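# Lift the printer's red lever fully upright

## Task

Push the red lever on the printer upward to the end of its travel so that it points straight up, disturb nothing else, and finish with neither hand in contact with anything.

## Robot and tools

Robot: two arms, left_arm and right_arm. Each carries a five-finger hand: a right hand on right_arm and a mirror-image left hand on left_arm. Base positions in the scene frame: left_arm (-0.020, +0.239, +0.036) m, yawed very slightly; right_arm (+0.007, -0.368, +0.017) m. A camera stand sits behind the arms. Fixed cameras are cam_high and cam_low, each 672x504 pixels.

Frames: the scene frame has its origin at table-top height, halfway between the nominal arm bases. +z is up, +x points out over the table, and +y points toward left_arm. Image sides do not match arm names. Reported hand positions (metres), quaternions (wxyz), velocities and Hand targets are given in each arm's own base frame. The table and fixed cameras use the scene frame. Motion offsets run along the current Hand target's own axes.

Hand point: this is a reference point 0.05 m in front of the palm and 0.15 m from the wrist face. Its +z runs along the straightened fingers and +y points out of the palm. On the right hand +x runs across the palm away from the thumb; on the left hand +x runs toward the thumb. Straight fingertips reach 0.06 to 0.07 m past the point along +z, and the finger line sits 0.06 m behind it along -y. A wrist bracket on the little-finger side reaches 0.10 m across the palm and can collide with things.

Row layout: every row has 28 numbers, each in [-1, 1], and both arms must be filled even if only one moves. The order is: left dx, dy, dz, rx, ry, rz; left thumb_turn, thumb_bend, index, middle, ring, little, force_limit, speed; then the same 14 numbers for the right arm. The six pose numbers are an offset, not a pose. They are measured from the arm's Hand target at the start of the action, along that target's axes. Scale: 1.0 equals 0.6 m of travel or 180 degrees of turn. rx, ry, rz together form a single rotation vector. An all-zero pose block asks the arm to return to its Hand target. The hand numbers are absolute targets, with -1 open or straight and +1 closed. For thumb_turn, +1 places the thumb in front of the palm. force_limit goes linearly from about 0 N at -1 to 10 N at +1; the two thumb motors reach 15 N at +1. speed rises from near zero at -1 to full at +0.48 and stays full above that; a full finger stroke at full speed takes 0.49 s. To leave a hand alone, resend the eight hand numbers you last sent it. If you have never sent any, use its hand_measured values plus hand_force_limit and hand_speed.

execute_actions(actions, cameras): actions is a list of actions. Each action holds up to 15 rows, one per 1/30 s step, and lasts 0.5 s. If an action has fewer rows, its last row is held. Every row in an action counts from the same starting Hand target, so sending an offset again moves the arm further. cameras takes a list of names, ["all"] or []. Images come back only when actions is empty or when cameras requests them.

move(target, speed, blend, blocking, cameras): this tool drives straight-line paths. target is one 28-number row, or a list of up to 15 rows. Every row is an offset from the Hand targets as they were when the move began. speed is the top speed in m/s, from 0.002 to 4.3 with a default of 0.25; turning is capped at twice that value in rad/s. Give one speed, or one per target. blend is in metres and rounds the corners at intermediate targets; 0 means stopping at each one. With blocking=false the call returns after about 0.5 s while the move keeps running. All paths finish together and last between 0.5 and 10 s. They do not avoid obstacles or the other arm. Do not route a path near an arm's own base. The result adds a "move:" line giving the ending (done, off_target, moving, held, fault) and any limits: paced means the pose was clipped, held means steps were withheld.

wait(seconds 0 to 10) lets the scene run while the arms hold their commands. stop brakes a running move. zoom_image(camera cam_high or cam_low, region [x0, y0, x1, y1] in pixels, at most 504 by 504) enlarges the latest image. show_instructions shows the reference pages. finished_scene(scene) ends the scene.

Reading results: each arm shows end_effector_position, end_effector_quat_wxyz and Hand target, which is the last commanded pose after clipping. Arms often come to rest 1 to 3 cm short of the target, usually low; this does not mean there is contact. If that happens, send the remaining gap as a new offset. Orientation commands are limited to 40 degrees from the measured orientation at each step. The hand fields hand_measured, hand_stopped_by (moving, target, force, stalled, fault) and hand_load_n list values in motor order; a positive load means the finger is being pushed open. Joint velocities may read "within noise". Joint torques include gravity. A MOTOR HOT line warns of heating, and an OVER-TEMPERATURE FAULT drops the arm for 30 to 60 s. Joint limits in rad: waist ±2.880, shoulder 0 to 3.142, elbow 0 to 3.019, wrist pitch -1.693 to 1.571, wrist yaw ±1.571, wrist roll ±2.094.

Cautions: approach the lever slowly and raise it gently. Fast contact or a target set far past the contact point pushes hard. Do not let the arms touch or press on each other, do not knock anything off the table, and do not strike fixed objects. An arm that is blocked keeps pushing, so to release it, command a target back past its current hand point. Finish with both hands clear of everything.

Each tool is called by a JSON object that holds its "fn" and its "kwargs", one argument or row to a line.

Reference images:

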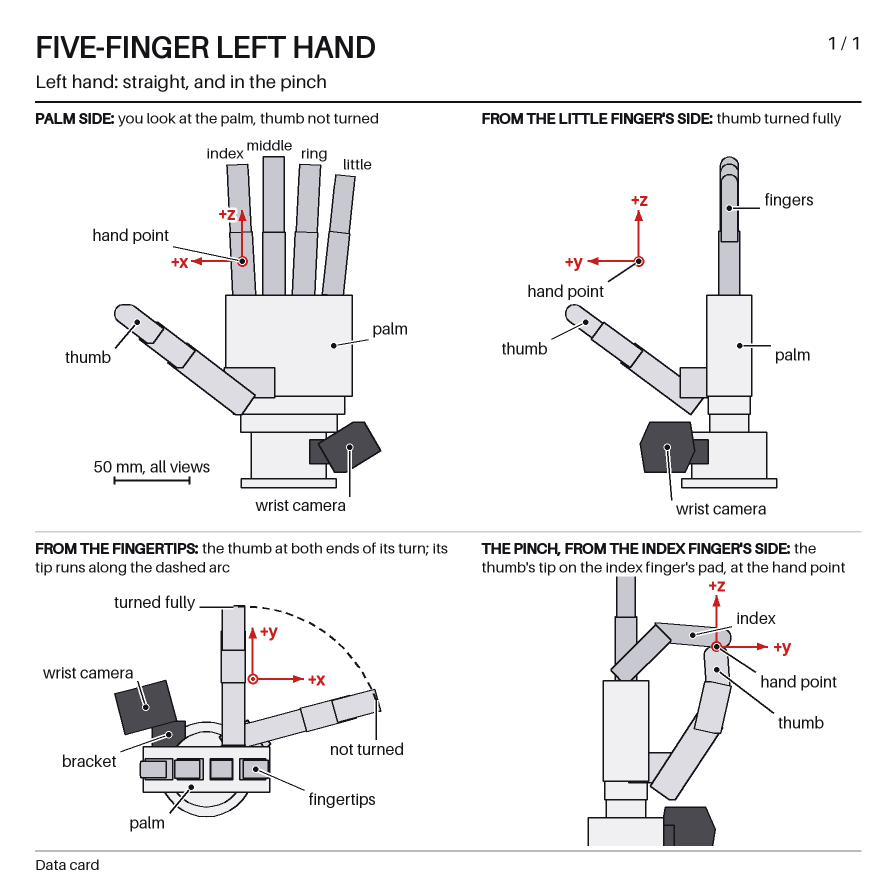

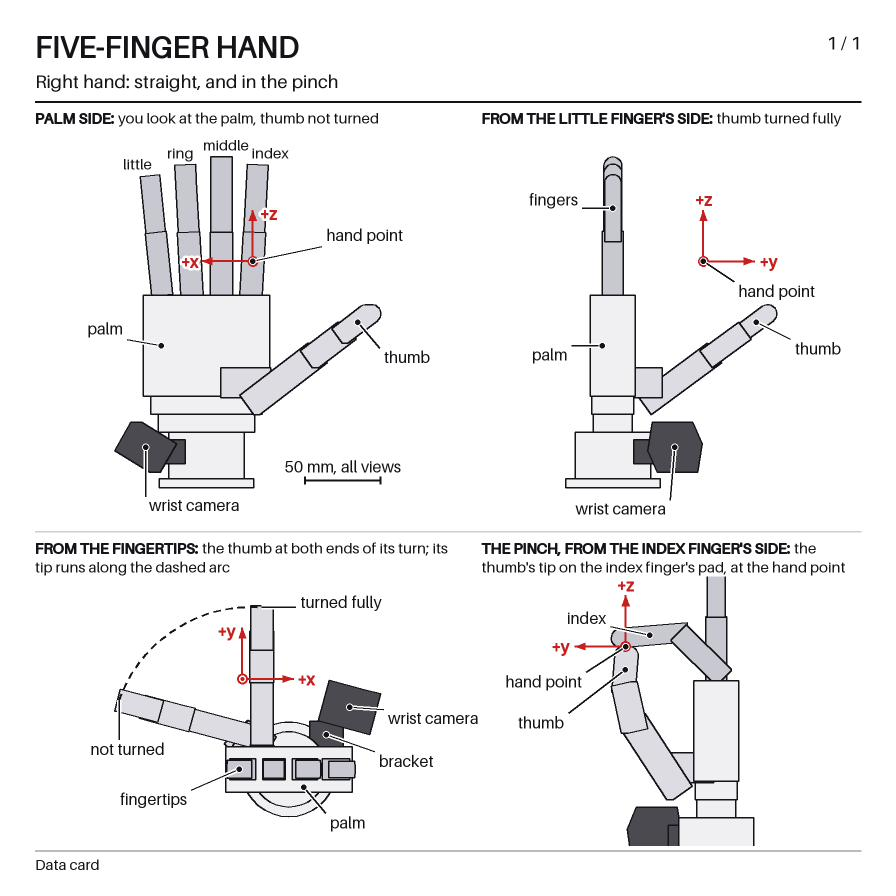

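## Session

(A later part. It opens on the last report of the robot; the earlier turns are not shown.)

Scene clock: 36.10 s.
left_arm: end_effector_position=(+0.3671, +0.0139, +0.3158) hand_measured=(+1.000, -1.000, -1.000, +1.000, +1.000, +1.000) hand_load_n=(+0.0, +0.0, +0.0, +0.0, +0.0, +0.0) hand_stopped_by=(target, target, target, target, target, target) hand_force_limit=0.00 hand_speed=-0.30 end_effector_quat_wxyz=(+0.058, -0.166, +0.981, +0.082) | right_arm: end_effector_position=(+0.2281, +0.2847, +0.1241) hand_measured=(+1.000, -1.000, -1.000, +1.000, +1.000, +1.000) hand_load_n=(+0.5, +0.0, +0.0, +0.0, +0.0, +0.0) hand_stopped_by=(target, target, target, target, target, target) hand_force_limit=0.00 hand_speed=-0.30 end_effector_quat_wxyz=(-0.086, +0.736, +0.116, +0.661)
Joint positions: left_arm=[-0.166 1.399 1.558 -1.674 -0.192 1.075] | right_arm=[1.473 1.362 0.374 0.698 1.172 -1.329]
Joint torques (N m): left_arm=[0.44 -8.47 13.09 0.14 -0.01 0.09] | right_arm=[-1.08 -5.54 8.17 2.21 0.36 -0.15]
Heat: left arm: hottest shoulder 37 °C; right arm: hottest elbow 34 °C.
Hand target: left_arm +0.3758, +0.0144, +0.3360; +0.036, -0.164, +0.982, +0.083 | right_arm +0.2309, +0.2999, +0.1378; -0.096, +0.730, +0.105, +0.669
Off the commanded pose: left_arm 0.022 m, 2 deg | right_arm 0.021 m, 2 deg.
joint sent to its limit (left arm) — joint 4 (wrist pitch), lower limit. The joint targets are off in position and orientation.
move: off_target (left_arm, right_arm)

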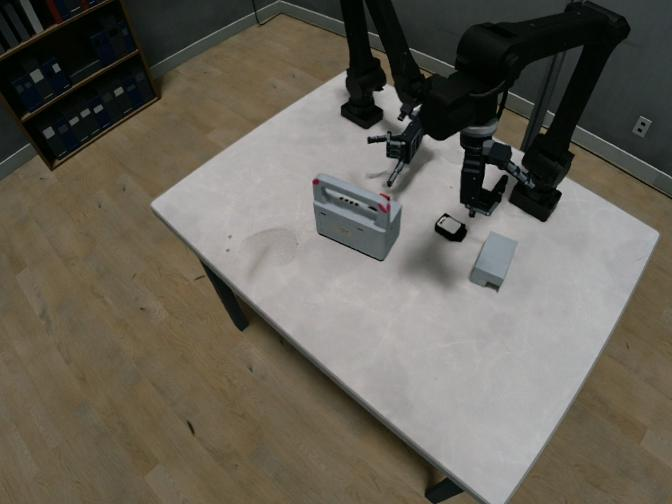

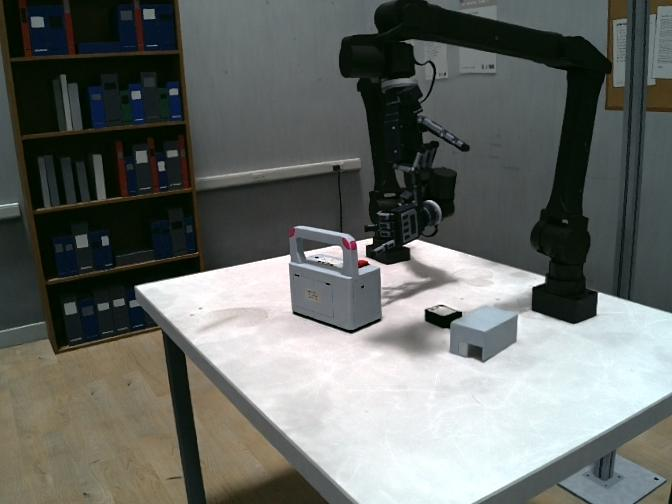

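{"fn": "move", "kwargs": {
  "target": [0,0,0,0,0,0, 1, -1, -1, 1, 1, 1, 0, -0.3, -0.0432, 0, 0.024, 0, 0, 0, 1, -1, -1, 1, 1, 1, 0, -0.3],
  "speed": 0.1,
  "cameras": ["all"]
}}

{"fn": "zoom_image", "kwargs": {
  "camera": "cam_high",
  "region": [360, 160, 430, 230]
}}

{"fn": "zoom_image", "kwargs": {
  "camera": "cam_low",
  "region": [330, 220, 400, 290]
}}

Scene clock: 38.13 s.
left_arm: end_effector_position=(+0.3671, +0.0139, +0.3158) hand_measured=(+1.000, -1.000, -1.000, +1.000, +1.000, +1.000) hand_load_n=(+0.0, +0.0, +0.0, +0.0, +0.0, -0.5) hand_stopped_by=(target, target, target, target, target, target) hand_force_limit=0.00 hand_speed=-0.30 end_effector_quat_wxyz=(+0.058, -0.166, +0.981, +0.082) | right_arm: end_effector_position=(+0.2385, +0.2909, +0.1018) hand_measured=(+1.000, -1.000, -1.000, +1.000, +1.000, +1.000) hand_load_n=(+0.5, +0.0, +0.0, +0.0, +0.0, +0.0) hand_stopped_by=(target, target, target, target, target, target) hand_force_limit=0.00 hand_speed=-0.30 end_effector_quat_wxyz=(-0.089, +0.735, +0.112, +0.662)
Joint positions: left_arm=[-0.166 1.399 1.558 -1.674 -0.192 1.075] | right_arm=[1.441 1.485 0.374 0.851 1.142 -1.35]
Joint torques (N m): left_arm=[0.09 -8.59 13.11 0.13 -0.04 0.07] | right_arm=[-2.14 -6.24 6.65 2.24 0.06 -0.18]
Heat: left arm: hottest shoulder 37 °C; right arm: hottest elbow 34 °C.
Hand target: left_arm +0.3758, +0.0144, +0.3360; +0.036, -0.164, +0.982, +0.083 | right_arm +0.2425, +0.3033, +0.1107; -0.096, +0.730, +0.105, +0.669
Off the commanded pose: left_arm 0.022 m, 2 deg | right_arm 0.016 m, 2 deg.
joint sent to its limit (left arm) — joint 4 (wrist pitch), lower limit. The joint targets are off in position and orientation.
move: off_target (left_arm, right_arm)

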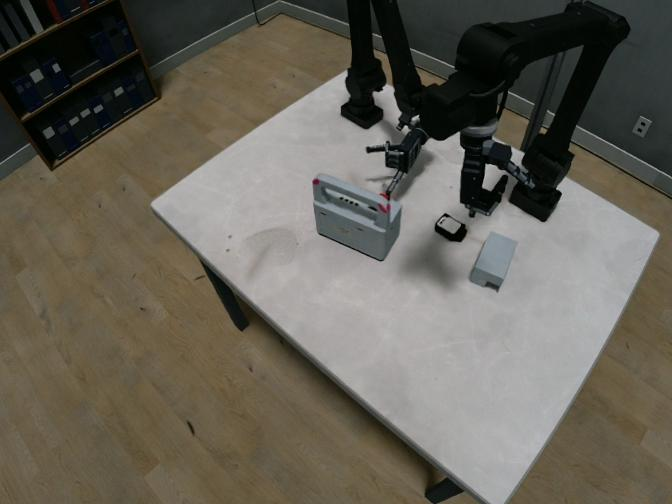

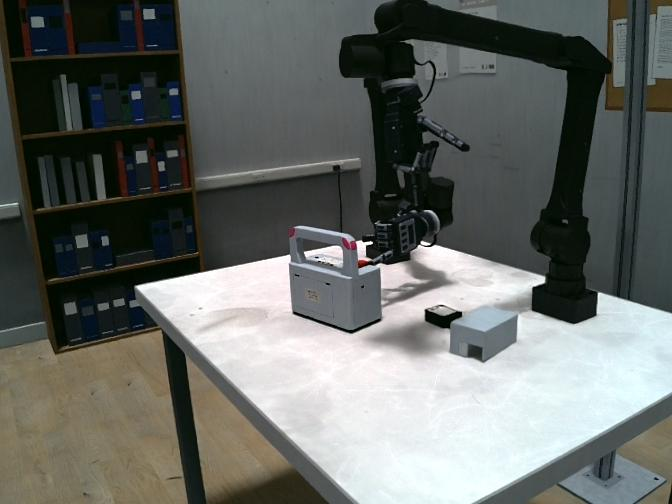

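Scaled by 7.200 from the camera's 672x504 image, which has a finer 960x720 frame.

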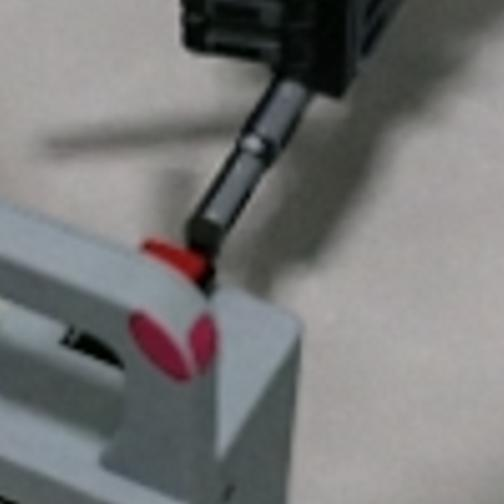

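Scaled by 7.200 from the camera's 672x504 image, which has a finer 960x720 frame.

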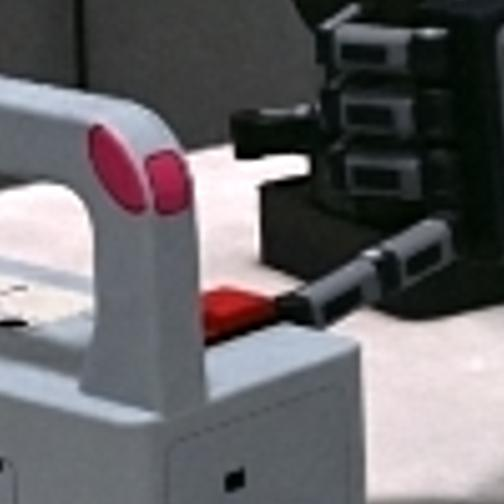

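{"fn": "move", "kwargs": {
  "target": [0,0,0,0,0,0, 1, -1, -1, 1, 1, 1, 0, -0.3, -0.0307, 0, -0.0107, 0, 0, 0, 1, -1, -1, 1, 1, 1, 0, -0.3],
  "speed": 0.1,
  "cameras": ["all"]
}}

{"fn": "zoom_image", "kwargs": {
  "camera": "cam_high",
  "region": [360, 160, 430, 230]
}}

{"fn": "zoom_image", "kwargs": {
  "camera": "cam_low",
  "region": [330, 220, 400, 290]
}}

Scene clock: 39.60 s.
left_arm: end_effector_position=(+0.3671, +0.0139, +0.3158) hand_measured=(+1.000, -1.000, -1.000, +1.000, +1.000, +1.000) hand_load_n=(+0.0, +0.0, +0.0, +0.0, +0.0, +0.0) hand_stopped_by=(target, target, target, target, target, target) hand_force_limit=0.00 hand_speed=-0.30 end_effector_quat_wxyz=(+0.058, -0.166, +0.981, +0.082) | right_arm: end_effector_position=(+0.2376, +0.2917, +0.0898) hand_measured=(+1.000, -1.000, -1.000, +1.000, +1.000, +1.000) hand_load_n=(+0.5, +0.0, +0.0, +0.0, +0.0, +0.0) hand_stopped_by=(target, target, target, target, target, target) hand_force_limit=0.00 hand_speed=-0.30 end_effector_quat_wxyz=(-0.088, +0.734, +0.107, +0.665)
Joint positions: left_arm=[-0.166 1.399 1.558 -1.674 -0.192 1.075] | right_arm=[1.445 1.551 0.374 0.925 1.158 -1.352]
Joint torques (N m): left_arm=[0.09 -8.47 13.01 0.05 -0.02 0.09] | right_arm=[-0.73 -6.42 4.93 2.21 0.35 -0.06]
Heat: left arm: hottest elbow 38 °C; right arm: hottest elbow 34 °C.
Hand target: left_arm +0.3758, +0.0144, +0.3360; +0.036, -0.164, +0.982, +0.083 | right_arm +0.2348, +0.3011, +0.0929; -0.096, +0.730, +0.105, +0.669
Off the commanded pose: left_arm 0.022 m, 2 deg | right_arm 0.010 m, 1 deg.
joint sent to its limit (left arm) — joint 4 (wrist pitch), lower limit. The joint targets are off in position and orientation.
move: off_target (left_arm)

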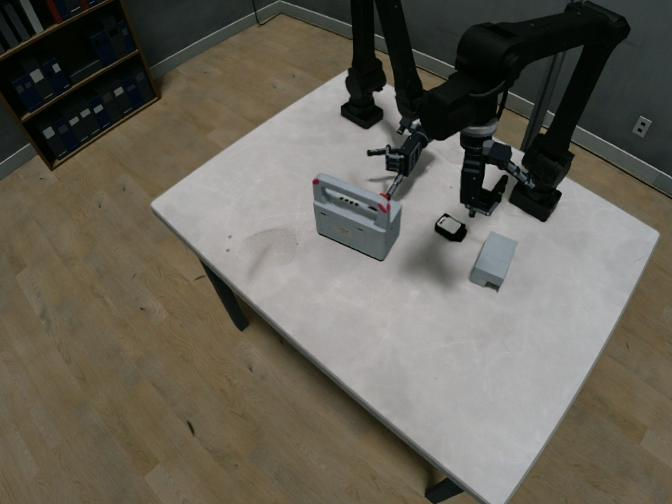

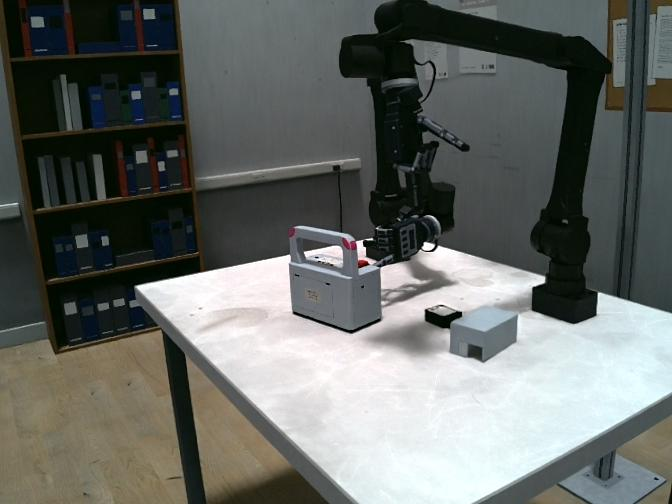

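Scaled by 7.200 from the camera's 672x504 image, which has a finer 960x720 frame.

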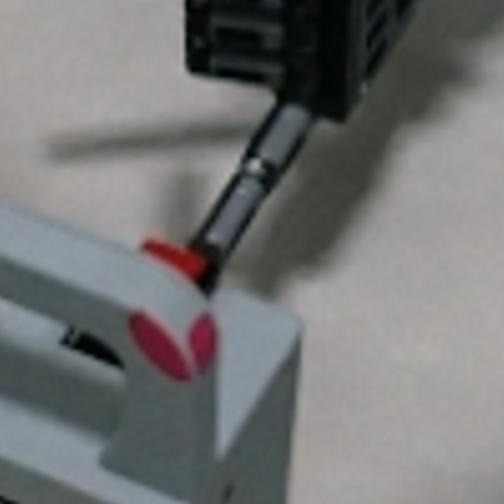

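Scaled by 7.200 from the camera's 672x504 image, which has a finer 960x720 frame.

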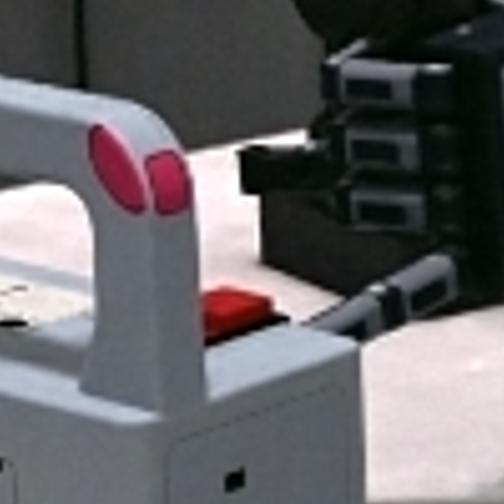

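{"fn": "move", "kwargs": {
  "target": [
    [0,0,0,0,0,0, 1, -1, -1, 1, 1, 1, 0, -0.3, 0.0017, 0, 0.02, 0, 0, 0, 1, -1, -1, 1, 1, 1, 0, -0.3],
    [0,0,0,0,0,0, 1, -1, -1, 1, 1, 1, 0, -0.3, 0.0517, 0, 0.0157, 0, 0, 0, 1, -1, -1, 1, 1, 1, 0, -0.3]
  ],
  "speed": 0.06,
  "cameras": ["all"]
}}

{"fn": "zoom_image", "kwargs": {
  "camera": "cam_high",
  "region": [360, 160, 430, 230]
}}

{"fn": "zoom_image", "kwargs": {
  "camera": "cam_low",
  "region": [330, 220, 400, 290]
}}

Scene clock: 41.87 s.
left_arm: end_effector_position=(+0.3671, +0.0139, +0.3158) hand_measured=(+1.000, -1.000, -1.000, +1.000, +1.000, +1.000) hand_load_n=(+0.0, +0.0, +0.0, +0.0, +0.0, +0.0) hand_stopped_by=(target, target, target, target, target, target) hand_force_limit=0.00 hand_speed=-0.30 end_effector_quat_wxyz=(+0.058, -0.166, +0.981, +0.082) | right_arm: end_effector_position=(+0.2413, +0.2906, +0.1065) hand_measured=(+1.000, -1.000, -1.000, +1.000, +1.000, +1.000) hand_load_n=(+0.5, +0.0, +0.0, +0.0, +0.0, +0.0) hand_stopped_by=(target, target, target, target, target, target) hand_force_limit=0.00 hand_speed=-0.30 end_effector_quat_wxyz=(-0.088, +0.734, +0.116, +0.663)
Joint positions: left_arm=[-0.166 1.399 1.558 -1.674 -0.192 1.075] | right_arm=[1.432 1.468 0.374 0.843 1.13 -1.367]
Joint torques (N m): left_arm=[0.32 -8.59 13.11 0.13 -0.04 0.07] | right_arm=[-2.14 -7.88 7.58 0.91 0.07 -0.12]
Heat: left arm: hottest elbow 38 °C; right arm: hottest elbow 34 °C.
Hand target: left_arm +0.3758, +0.0144, +0.3360; +0.036, -0.164, +0.982, +0.083 | right_arm +0.2464, +0.3044, +0.1230; -0.096, +0.730, +0.105, +0.669
Off the commanded pose: left_arm 0.022 m, 2 deg | right_arm 0.022 m, 2 deg.
joint sent to its limit (left arm) — joint 4 (wrist pitch), lower limit. The joint targets are off in position and orientation.
move: off_target (left_arm, right_arm)

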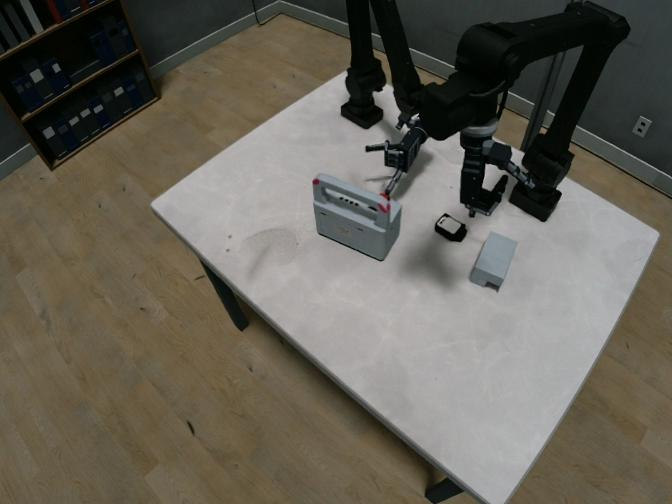

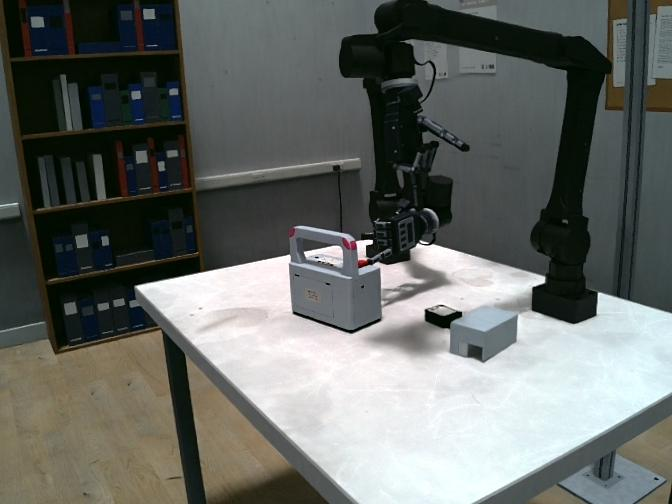

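Scaled by 7.200 from the camera's 672x504 image, which has a finer 960x720 frame.

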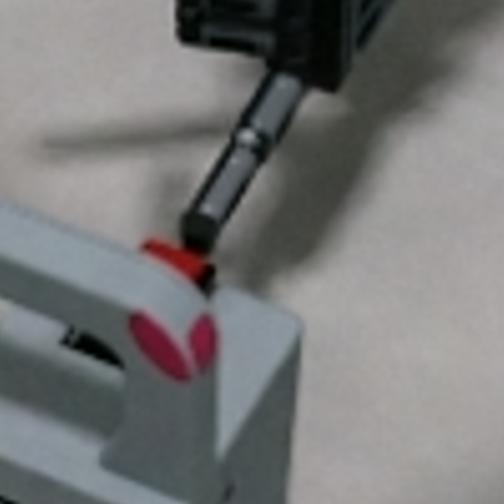

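Scaled by 7.200 from the camera's 672x504 image, which has a finer 960x720 frame.

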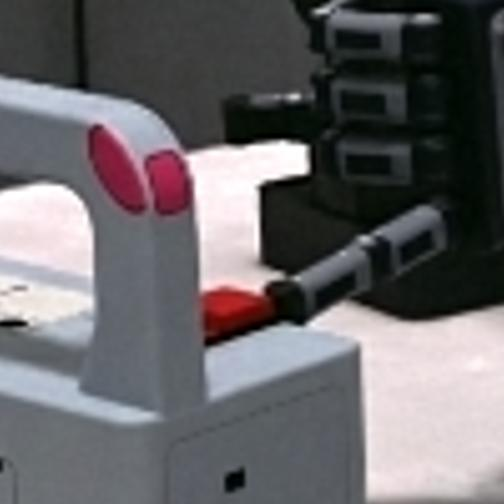

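{"fn": "move", "kwargs": {
  "target": [0,0,0,0,0,0, 1, -1, -1, 1, 1, 1, 0, -0.3, 0.03, 0, 0.005, 0, 0, 0, 1, -1, -1, 1, 1, 1, 0, -0.3],
  "speed": 0.06,
  "cameras": ["all"]
}}

{"fn": "zoom_image", "kwargs": {
  "camera": "cam_high",
  "region": [360, 160, 430, 230]
}}

{"fn": "zoom_image", "kwargs": {
  "camera": "cam_low",
  "region": [330, 220, 400, 290]
}}

Scene clock: 43.13 s.
left_arm: end_effector_position=(+0.3671, +0.0139, +0.3158) hand_measured=(+1.000, -1.000, -1.000, +1.000, +1.000, +1.000) hand_load_n=(+0.0, +0.0, +0.0, +0.0, +0.0, +0.0) hand_stopped_by=(target, target, target, target, target, target) hand_force_limit=0.00 hand_speed=-0.30 end_effector_quat_wxyz=(+0.058, -0.166, +0.981, +0.082) | right_arm: end_effector_position=(+0.2437, +0.2931, +0.1214) hand_measured=(+1.000, -1.000, -1.000, +1.000, +1.000, +1.000) hand_load_n=(+0.0, +0.0, +0.0, +0.0, +0.0, +0.0) hand_stopped_by=(target, target, target, target, target, target) hand_force_limit=0.00 hand_speed=-0.30 end_effector_quat_wxyz=(-0.090, +0.735, +0.118, +0.662)
Joint positions: left_arm=[-0.166 1.399 1.558 -1.674 -0.192 1.075] | right_arm=[1.424 1.408 0.389 0.77 1.118 -1.37]
Joint torques (N m): left_arm=[0.32 -8.64 13.07 0.12 -0.06 0.1] | right_arm=[-2.14 -7.82 8.28 0.94 0.04 -0.14]
Heat: left arm: hottest elbow 39 °C; right arm: hottest elbow 34 °C.
Hand target: left_arm +0.3758, +0.0144, +0.3360; +0.036, -0.164, +0.982, +0.083 | right_arm +0.2508, +0.3057, +0.1407; -0.096, +0.730, +0.105, +0.669
Off the commanded pose: left_arm 0.022 m, 2 deg | right_arm 0.024 m, 2 deg.
joint sent to its limit (left arm) — joint 4 (wrist pitch), lower limit. The joint targets are off in position and orientation.
move: off_target (left_arm, right_arm)

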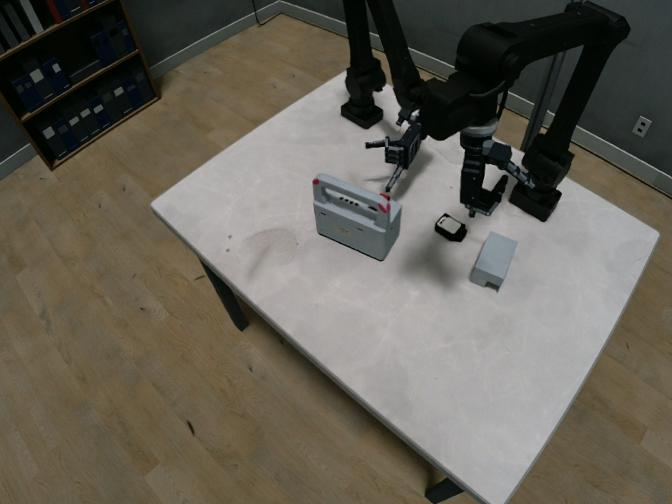

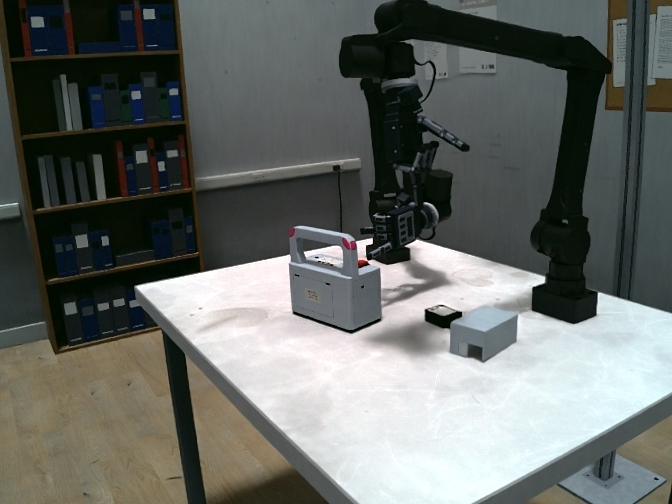

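Scaled by 7.200 from the camera's 672x504 image, which has a finer 960x720 frame.

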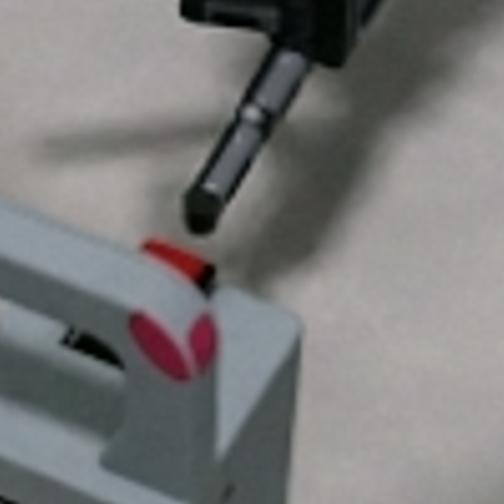

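Scaled by 7.200 from the camera's 672x504 image, which has a finer 960x720 frame.

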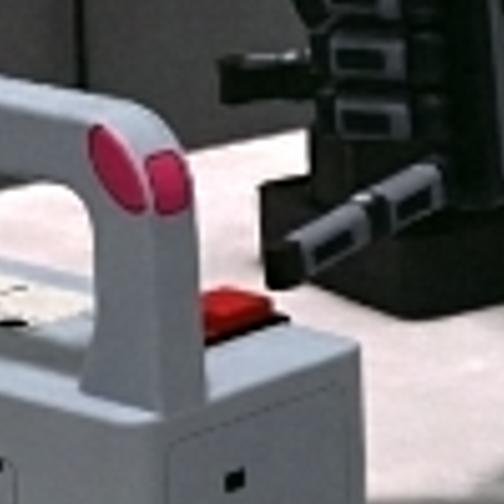

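{"fn": "move", "kwargs": {
  "target": [0,0,0,0,0,0, 1, -1, -1, 1, 1, 1, 0, -0.3, -0.012, 0, 0.03, 0, 0, 0, 1, -1, -1, 1, 1, 1, 0, -0.3],
  "speed": 0.06,
  "cameras": ["all"]
}}

{"fn": "zoom_image", "kwargs": {
  "camera": "cam_high",
  "region": [360, 160, 430, 230]
}}

{"fn": "zoom_image", "kwargs": {
  "camera": "cam_low",
  "region": [330, 220, 400, 290]
}}

Scene clock: 44.93 s.
left_arm: end_effector_position=(+0.3671, +0.0139, +0.3158) hand_measured=(+1.000, -1.000, -1.000, +1.000, +1.000, +1.000) hand_load_n=(+0.0, +0.0, +0.0, +0.0, +0.0, +0.0) hand_stopped_by=(target, target, target, target, target, target) hand_force_limit=0.00 hand_speed=-0.30 end_effector_quat_wxyz=(+0.058, -0.166, +0.981, +0.082) | right_arm: end_effector_position=(+0.2552, +0.2940, +0.1219) hand_measured=(+1.000, -1.000, -1.000, +1.000, +1.000, +1.000) hand_load_n=(+0.5, +0.0, -1.5, +0.0, +0.0, +0.0) hand_stopped_by=(target, target, target, target, target, target) hand_force_limit=0.00 hand_speed=-0.30 end_effector_quat_wxyz=(-0.091, +0.735, +0.115, +0.662)
Joint positions: left_arm=[-0.166 1.399 1.558 -1.674 -0.192 1.075] | right_arm=[1.387 1.419 0.396 0.794 1.084 -1.387]
Joint torques (N m): left_arm=[0.21 -8.53 13.08 0.1 -0.05 0.08] | right_arm=[-3.19 -5.07 8.76 2.11 -0.25 -0.13]
Heat: left arm: hottest elbow 39 °C; right arm: hottest elbow 34 °C.
Hand target: left_arm +0.3758, +0.0144, +0.3360; +0.036, -0.164, +0.982, +0.083 | right_arm +0.2674, +0.3106, +0.1320; -0.096, +0.730, +0.105, +0.669
Off the commanded pose: left_arm 0.022 m, 2 deg | right_arm 0.023 m, 2 deg.
joint sent to its limit (left arm) — joint 4 (wrist pitch), lower limit. The joint targets are off in position and orientation.
move: off_target (left_arm, right_arm)

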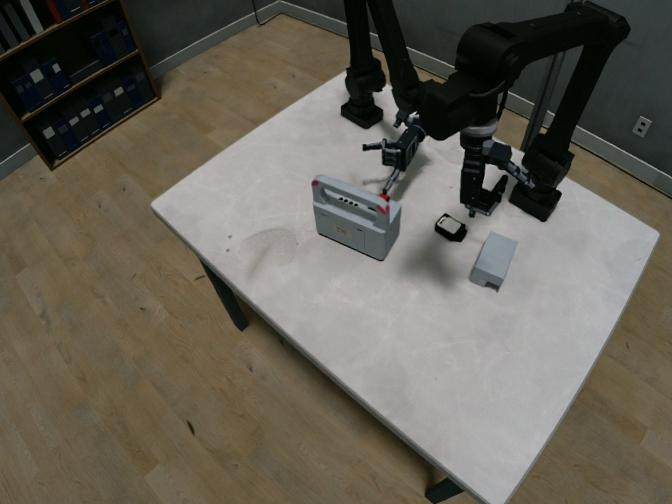

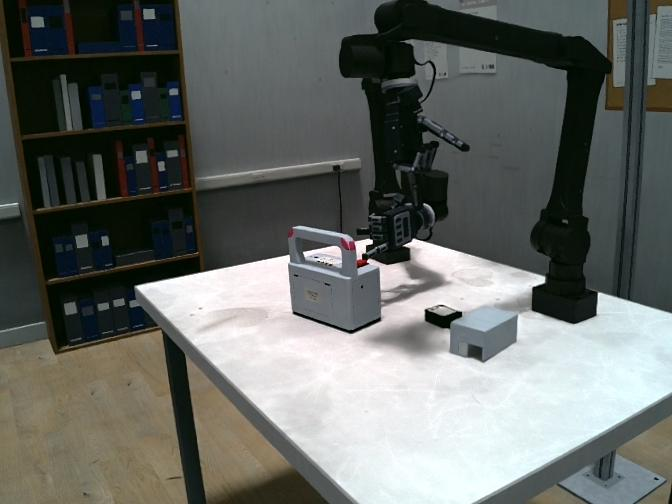

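Scaled by 7.200 from the camera's 672x504 image, which has a finer 960x720 frame.

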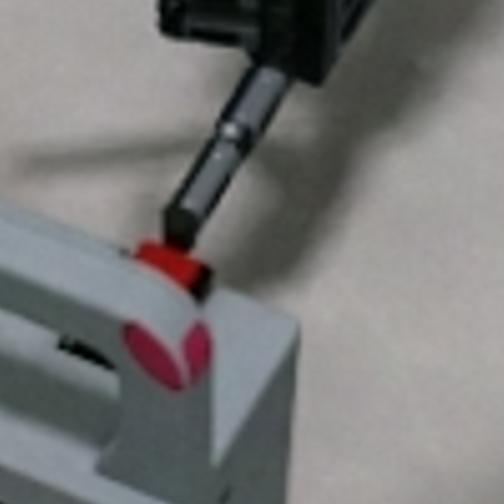

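Scaled by 7.200 from the camera's 672x504 image, which has a finer 960x720 frame.

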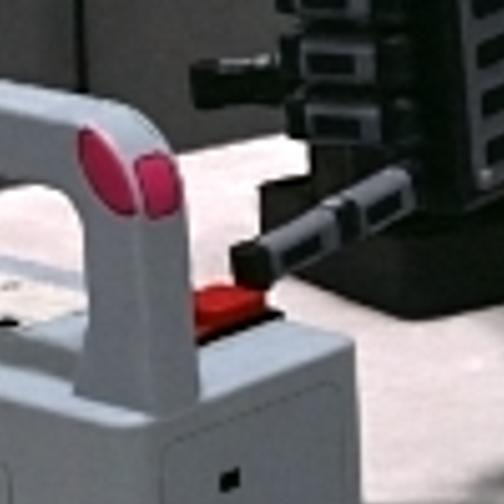

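{"fn": "zoom_image", "kwargs": {
  "camera": "cam_high",
  "region": [370, 180, 400, 210]
}}

{"fn": "zoom_image", "kwargs": {
  "camera": "cam_low",
  "region": [350, 245, 380, 275]
}}

Scaled by 16.800 from the camera's 672x504 image, which has a finer 960x720 frame.

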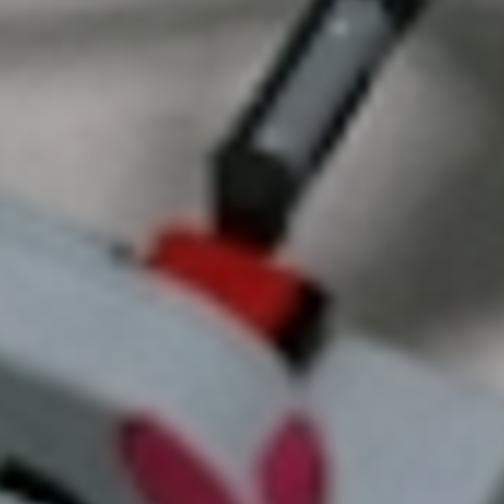

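Scaled by 16.800 from the camera's 672x504 image, which has a finer 960x720 frame.

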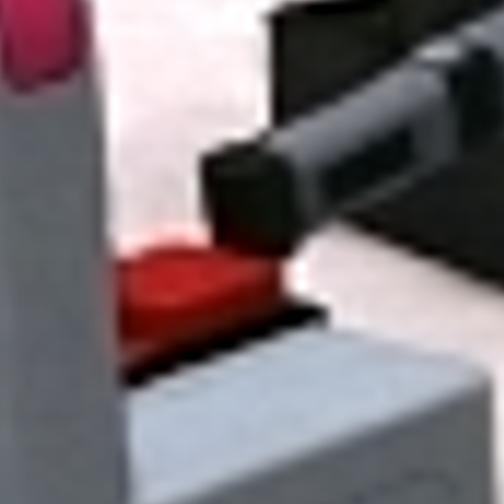

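{"fn": "zoom_image", "kwargs": {
  "camera": "cam_high",
  "region": [355, 190, 395, 220]
}}

Scaled by 12.600 from the camera's 672x504 image, which has a finer 960x720 frame.

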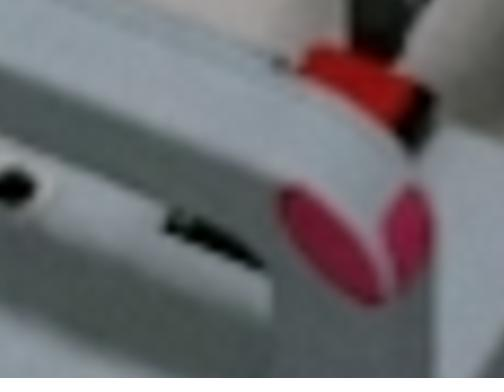

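{"fn": "move", "kwargs": {
  "target": [
    [0,0,0,0,0,0, 1, -1, -1, 1, 1, 1, 0, -0.3, 0.088, 0, -0.1417, 0, 0, 0, 1, -1, -1, 1, 1, 1, 0, -0.3],
    [0,0,0,0,0,0, 1, -0.5, -1, -0.3, -1, -1, 0, -0.3, 0.2472, 0.4247, -0.2335, 0, 0, 0, 1, -1, -1, 1, 1, 1, 0, -0.3]
  ],
  "speed": 0.25
}}

{"fn": "move", "kwargs": {
  "target": [0.1362,-0.3895,0.0552,0.4328,-0.2704,0.34, 1, -0.5, -1, -0.3, -1, -1, 0, -0.3, 0,0,0,0,0,0, 1, -1, -1, 1, 1, 1, 0, -0.3],
  "speed": 0.25,
  "cameras": ["all"]
}}

Scene clock: 57.27 s.
left_arm: end_effector_position=(+0.3671, +0.0139, +0.3159) hand_measured=(+1.000, -0.500, -1.000, -0.300, -1.000, -1.000) hand_load_n=(+0.0, +0.0, +0.0, +0.0, -0.5, +0.0) hand_stopped_by=(target, target, target, target, target, target) hand_force_limit=0.00 hand_speed=-0.30 end_effector_quat_wxyz=(+0.057, -0.165, +0.981, +0.082) | right_arm: end_effector_position=(+0.2211, +0.0379, +0.2662) hand_measured=(+1.000, -1.000, -1.000, +1.000, +1.000, +1.000) hand_load_n=(+0.5, +0.0, +0.0, +0.0, +0.0, +0.0) hand_stopped_by=(target, target, target, target, target, target) hand_force_limit=0.00 hand_speed=-0.30 end_effector_quat_wxyz=(-0.044, +0.763, +0.099, +0.637)
Joint positions: left_arm=[-0.166 1.399 1.558 -1.674 -0.192 1.077] | right_arm=[1.172 0.019 0.412 -0.715 0.949 -1.367]
Joint torques (N m): left_arm=[0.21 -8.64 13.15 0.14 -0.05 0.08] | right_arm=[-2.2 2.37 12.56 1.13 0.08 0.11]
Heat: left arm: hottest elbow 41 °C; right arm: hottest elbow 35 °C.
Hand target: left_arm +0.3758, +0.0144, +0.3360; +0.036, -0.164, +0.982, +0.083 | right_arm +0.2173, +0.0305, +0.2919; -0.096, +0.730, +0.105, +0.669
Off the commanded pose: left_arm 0.022 m, 2 deg | right_arm 0.027 m, 8 deg.
joint sent to its limit (left arm) — joint 4 (wrist pitch), lower limit. The joint targets are off in position and orientation.
joint sent to its limit (right arm) — joint 2 (shoulder), lower limit. The joint targets are off in position and orientation.
move: off_target (left_arm, right_arm); target 2's new numbers were sent with left_arm's hand 0.022 m and 2 deg from that target

Scene clock: 61.80 s.
left_arm: end_effector_position=(+0.3682, -0.2284, +0.2505) hand_measured=(+1.000, -0.500, -1.000, -0.300, -1.000, -1.000) hand_load_n=(+0.0, +0.0, +0.0, +0.0, +0.0, +0.0) hand_stopped_by=(target, target, target, target, target, target) hand_force_limit=0.00 hand_speed=-0.30 end_effector_quat_wxyz=(+0.414, +0.397, +0.682, -0.454) | right_arm: end_effector_position=(+0.2211, +0.0379, +0.2662) hand_measured=(+1.000, -1.000, -1.000, +1.000, +1.000, +1.000) hand_load_n=(+0.0, +0.0, +0.0, +0.0, +0.0, +0.0) hand_stopped_by=(target, target, target, target, target, target) hand_force_limit=0.00 hand_speed=-0.30 end_effector_quat_wxyz=(-0.044, +0.763, +0.099, +0.637)
Joint positions: left_arm=[-0.225 0.955 0.699 -0.283 1.074 1.75] | right_arm=[1.172 0.019 0.412 -0.715 0.949 -1.367]
Joint torques (N m): left_arm=[0.5 -3.6 9.95 3.32 0.54 0.09] | right_arm=[-2.2 2.37 12.56 1.13 0.08 0.11]
Heat: left arm: hottest elbow 41 °C; right arm: hottest elbow 36 °C.
Hand target: left_arm +0.3768, -0.2236, +0.2602; +0.434, +0.404, +0.670, -0.446 | right_arm +0.2173, +0.0305, +0.2919; -0.096, +0.730, +0.105, +0.669
Off the commanded pose: left_arm 0.014 m, 3 deg | right_arm 0.027 m, 8 deg.
joint sent to its limit (right arm) — joint 2 (shoulder), lower limit. The joint targets are off in position and orientation.
move: off_target (left_arm, right_arm)

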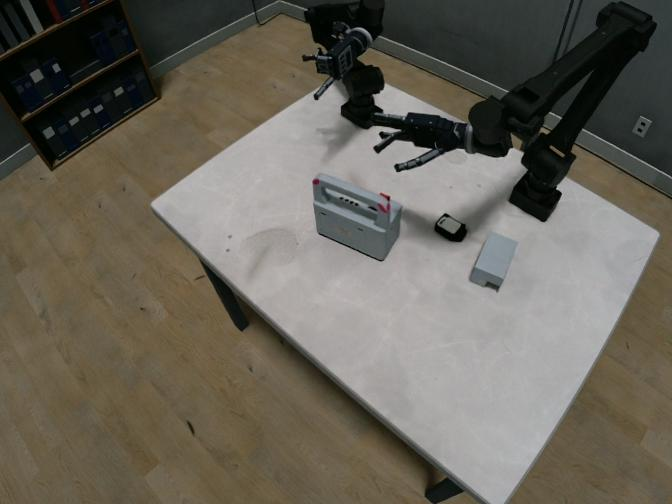

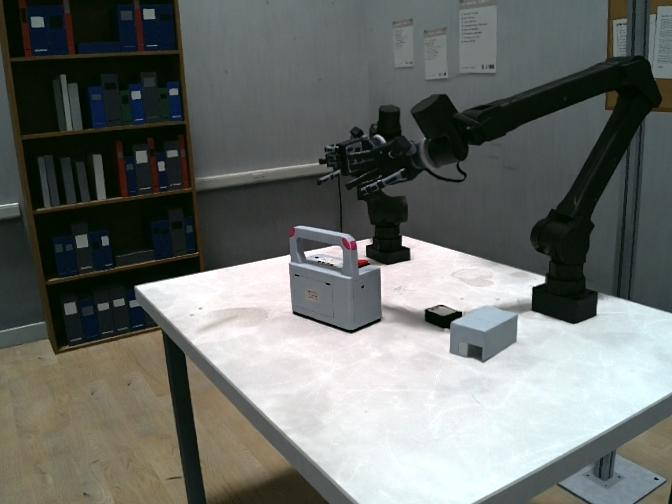

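{"fn": "zoom_image", "kwargs": {
  "camera": "cam_high",
  "region": [350, 90, 490, 230]
}}

{"fn": "zoom_image", "kwargs": {
  "camera": "cam_low",
  "region": [300, 120, 440, 260]
}}

{"fn": "zoom_image", "kwargs": {
  "camera": "cam_low",
  "region": [345, 240, 385, 280]
}}

{"fn": "zoom_image", "kwargs": {
  "camera": "cam_high",
  "region": [365, 180, 405, 220]
}}

Scaled by 3.600 from the camera's 672x504 image, which has a finer 960x720 frame.

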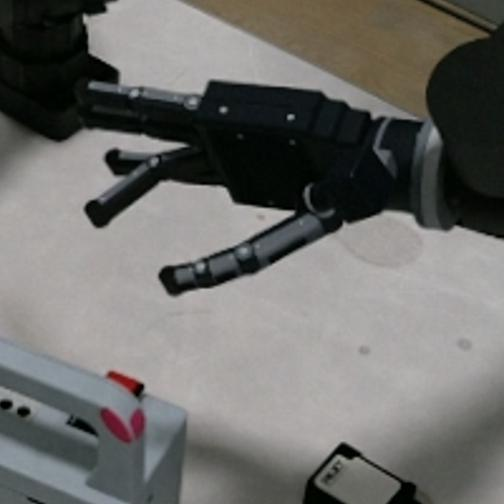

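Scaled by 3.600 from the camera's 672x504 image, which has a finer 960x720 frame.

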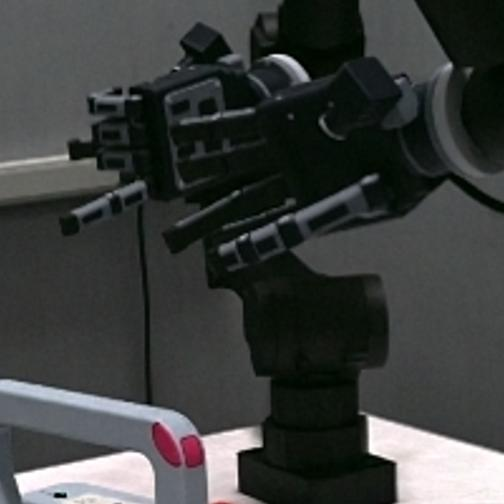

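Scaled by 12.600 from the camera's 672x504 image, which has a finer 960x720 frame.

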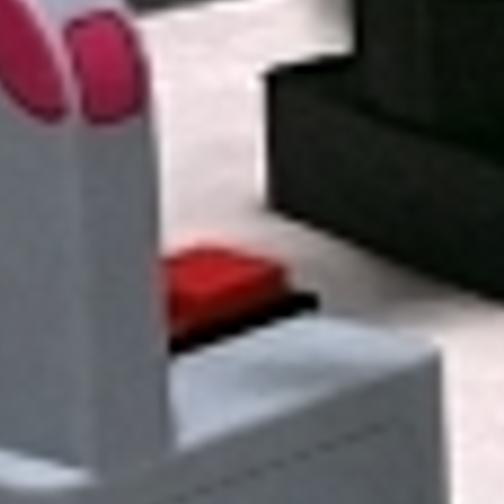

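Scaled by 12.600 from the camera's 672x504 image, which has a finer 960x720 frame.

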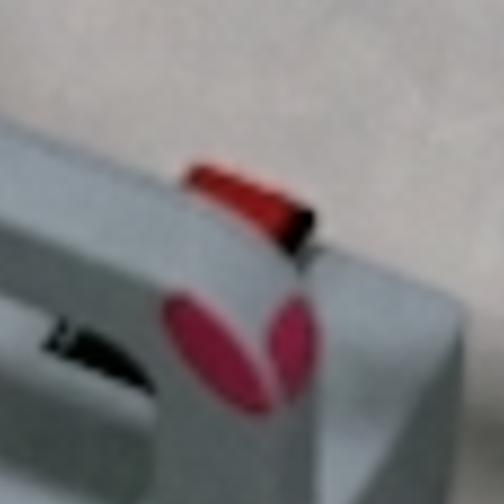

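{"fn": "zoom_image", "kwargs": {
  "camera": "cam_high",
  "region": [365, 120, 425, 180]
}}

{"fn": "zoom_image", "kwargs": {
  "camera": "cam_low",
  "region": [335, 150, 405, 220]
}}

Scaled by 8.400 from the camera's 672x504 image, which has a finer 960x720 frame.

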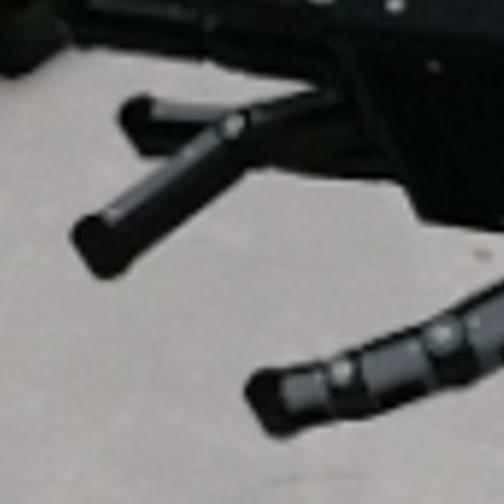

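Scaled by 7.200 from the camera's 672x504 image, which has a finer 960x720 frame.

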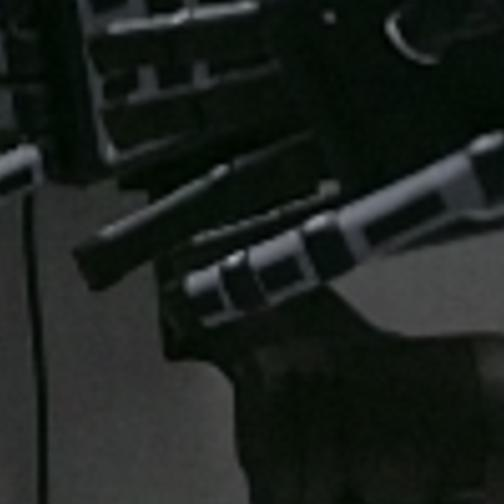

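{"fn": "move", "kwargs": {
  "target": [0.1825,0.021,0.0778,0,0,0, 1, -0.5, -1, -0.3, -1, -1, 0, -0.3, -0.042,-0.009,0.0134,0,0,0, 1, -1, -1, 1, 1, 1, 0, -0.3],
  "speed": 0.15,
  "cameras": ["all"]
}}

{"fn": "zoom_image", "kwargs": {
  "camera": "cam_high",
  "region": [350, 140, 430, 220]
}}

{"fn": "zoom_image", "kwargs": {
  "camera": "cam_low",
  "region": [320, 200, 400, 280]
}}

Scene clock: 66.07 s.
left_arm: end_effector_position=(+0.3646, -0.2398, +0.1337) hand_measured=(+1.000, -0.500, -1.000, -0.300, -1.000, -1.000) hand_load_n=(+0.0, +0.0, +0.0, +0.0, +0.0, +0.0) hand_stopped_by=(target, target, target, target, target, target) hand_force_limit=0.00 hand_speed=-0.30 end_effector_quat_wxyz=(+0.424, +0.397, +0.681, -0.445) | right_arm: end_effector_position=(+0.2209, +0.0363, +0.2659) hand_measured=(+1.000, -1.000, -1.000, +1.000, +1.000, +1.000) hand_load_n=(+0.5, +0.0, +0.0, +0.0, +0.0, +0.0) hand_stopped_by=(target, target, target, target, target, target) hand_force_limit=0.00 hand_speed=-0.30 end_effector_quat_wxyz=(-0.045, +0.763, +0.092, +0.638)
Joint positions: left_arm=[-0.278 1.142 0.452 0.216 1.008 1.7] | right_arm=[1.169 0.019 0.412 -0.715 0.955 -1.355]
Joint torques (N m): left_arm=[-1.67 -4.42 8.47 3.37 0.07 -0.17] | right_arm=[-0.91 2.37 7.68 2.47 0.39 0.2]
Heat: left arm: hottest elbow 41 °C; right arm: hottest elbow 36 °C.
Hand target: left_arm +0.3663, -0.2474, +0.1433; +0.434, +0.404, +0.670, -0.446 | right_arm +0.2214, +0.0373, +0.2661; -0.096, +0.730, +0.105, +0.669
Off the commanded pose: left_arm 0.012 m, 2 deg | right_arm 0.001 m, 8 deg.
joint sent to its limit (right arm) — joint 2 (shoulder), lower limit. The joint targets are off in position and orientation.
move: off_target (left_arm, right_arm)

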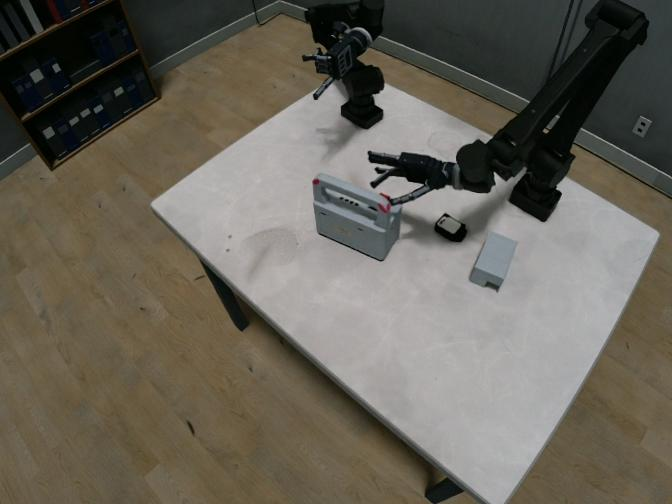

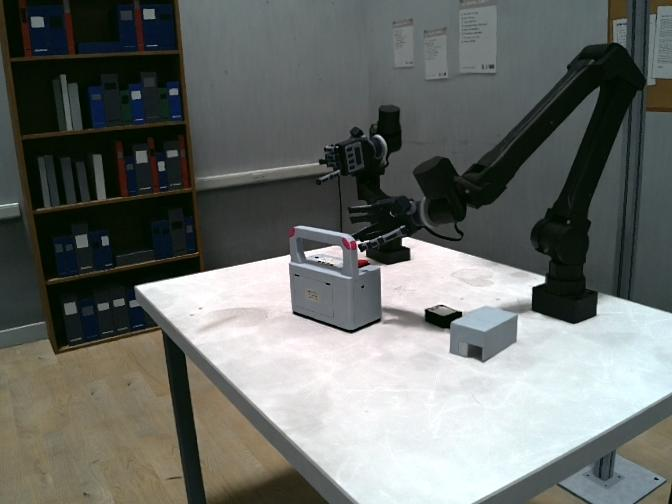

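Scaled by 6.300 from the camera's 672x504 image, which has a finer 960x720 frame.

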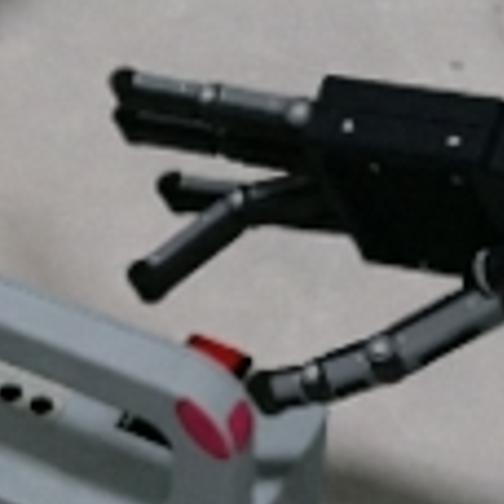

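Scaled by 6.300 from the camera's 672x504 image, which has a finer 960x720 frame.

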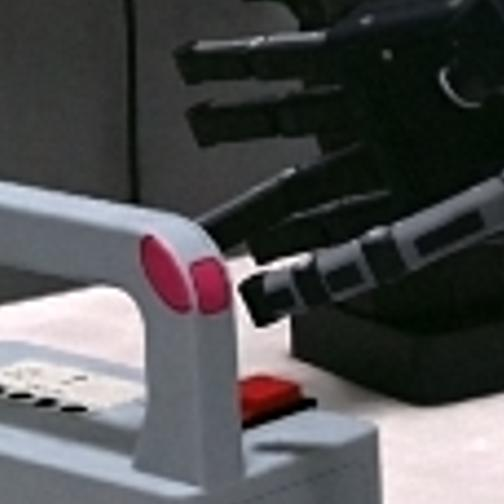

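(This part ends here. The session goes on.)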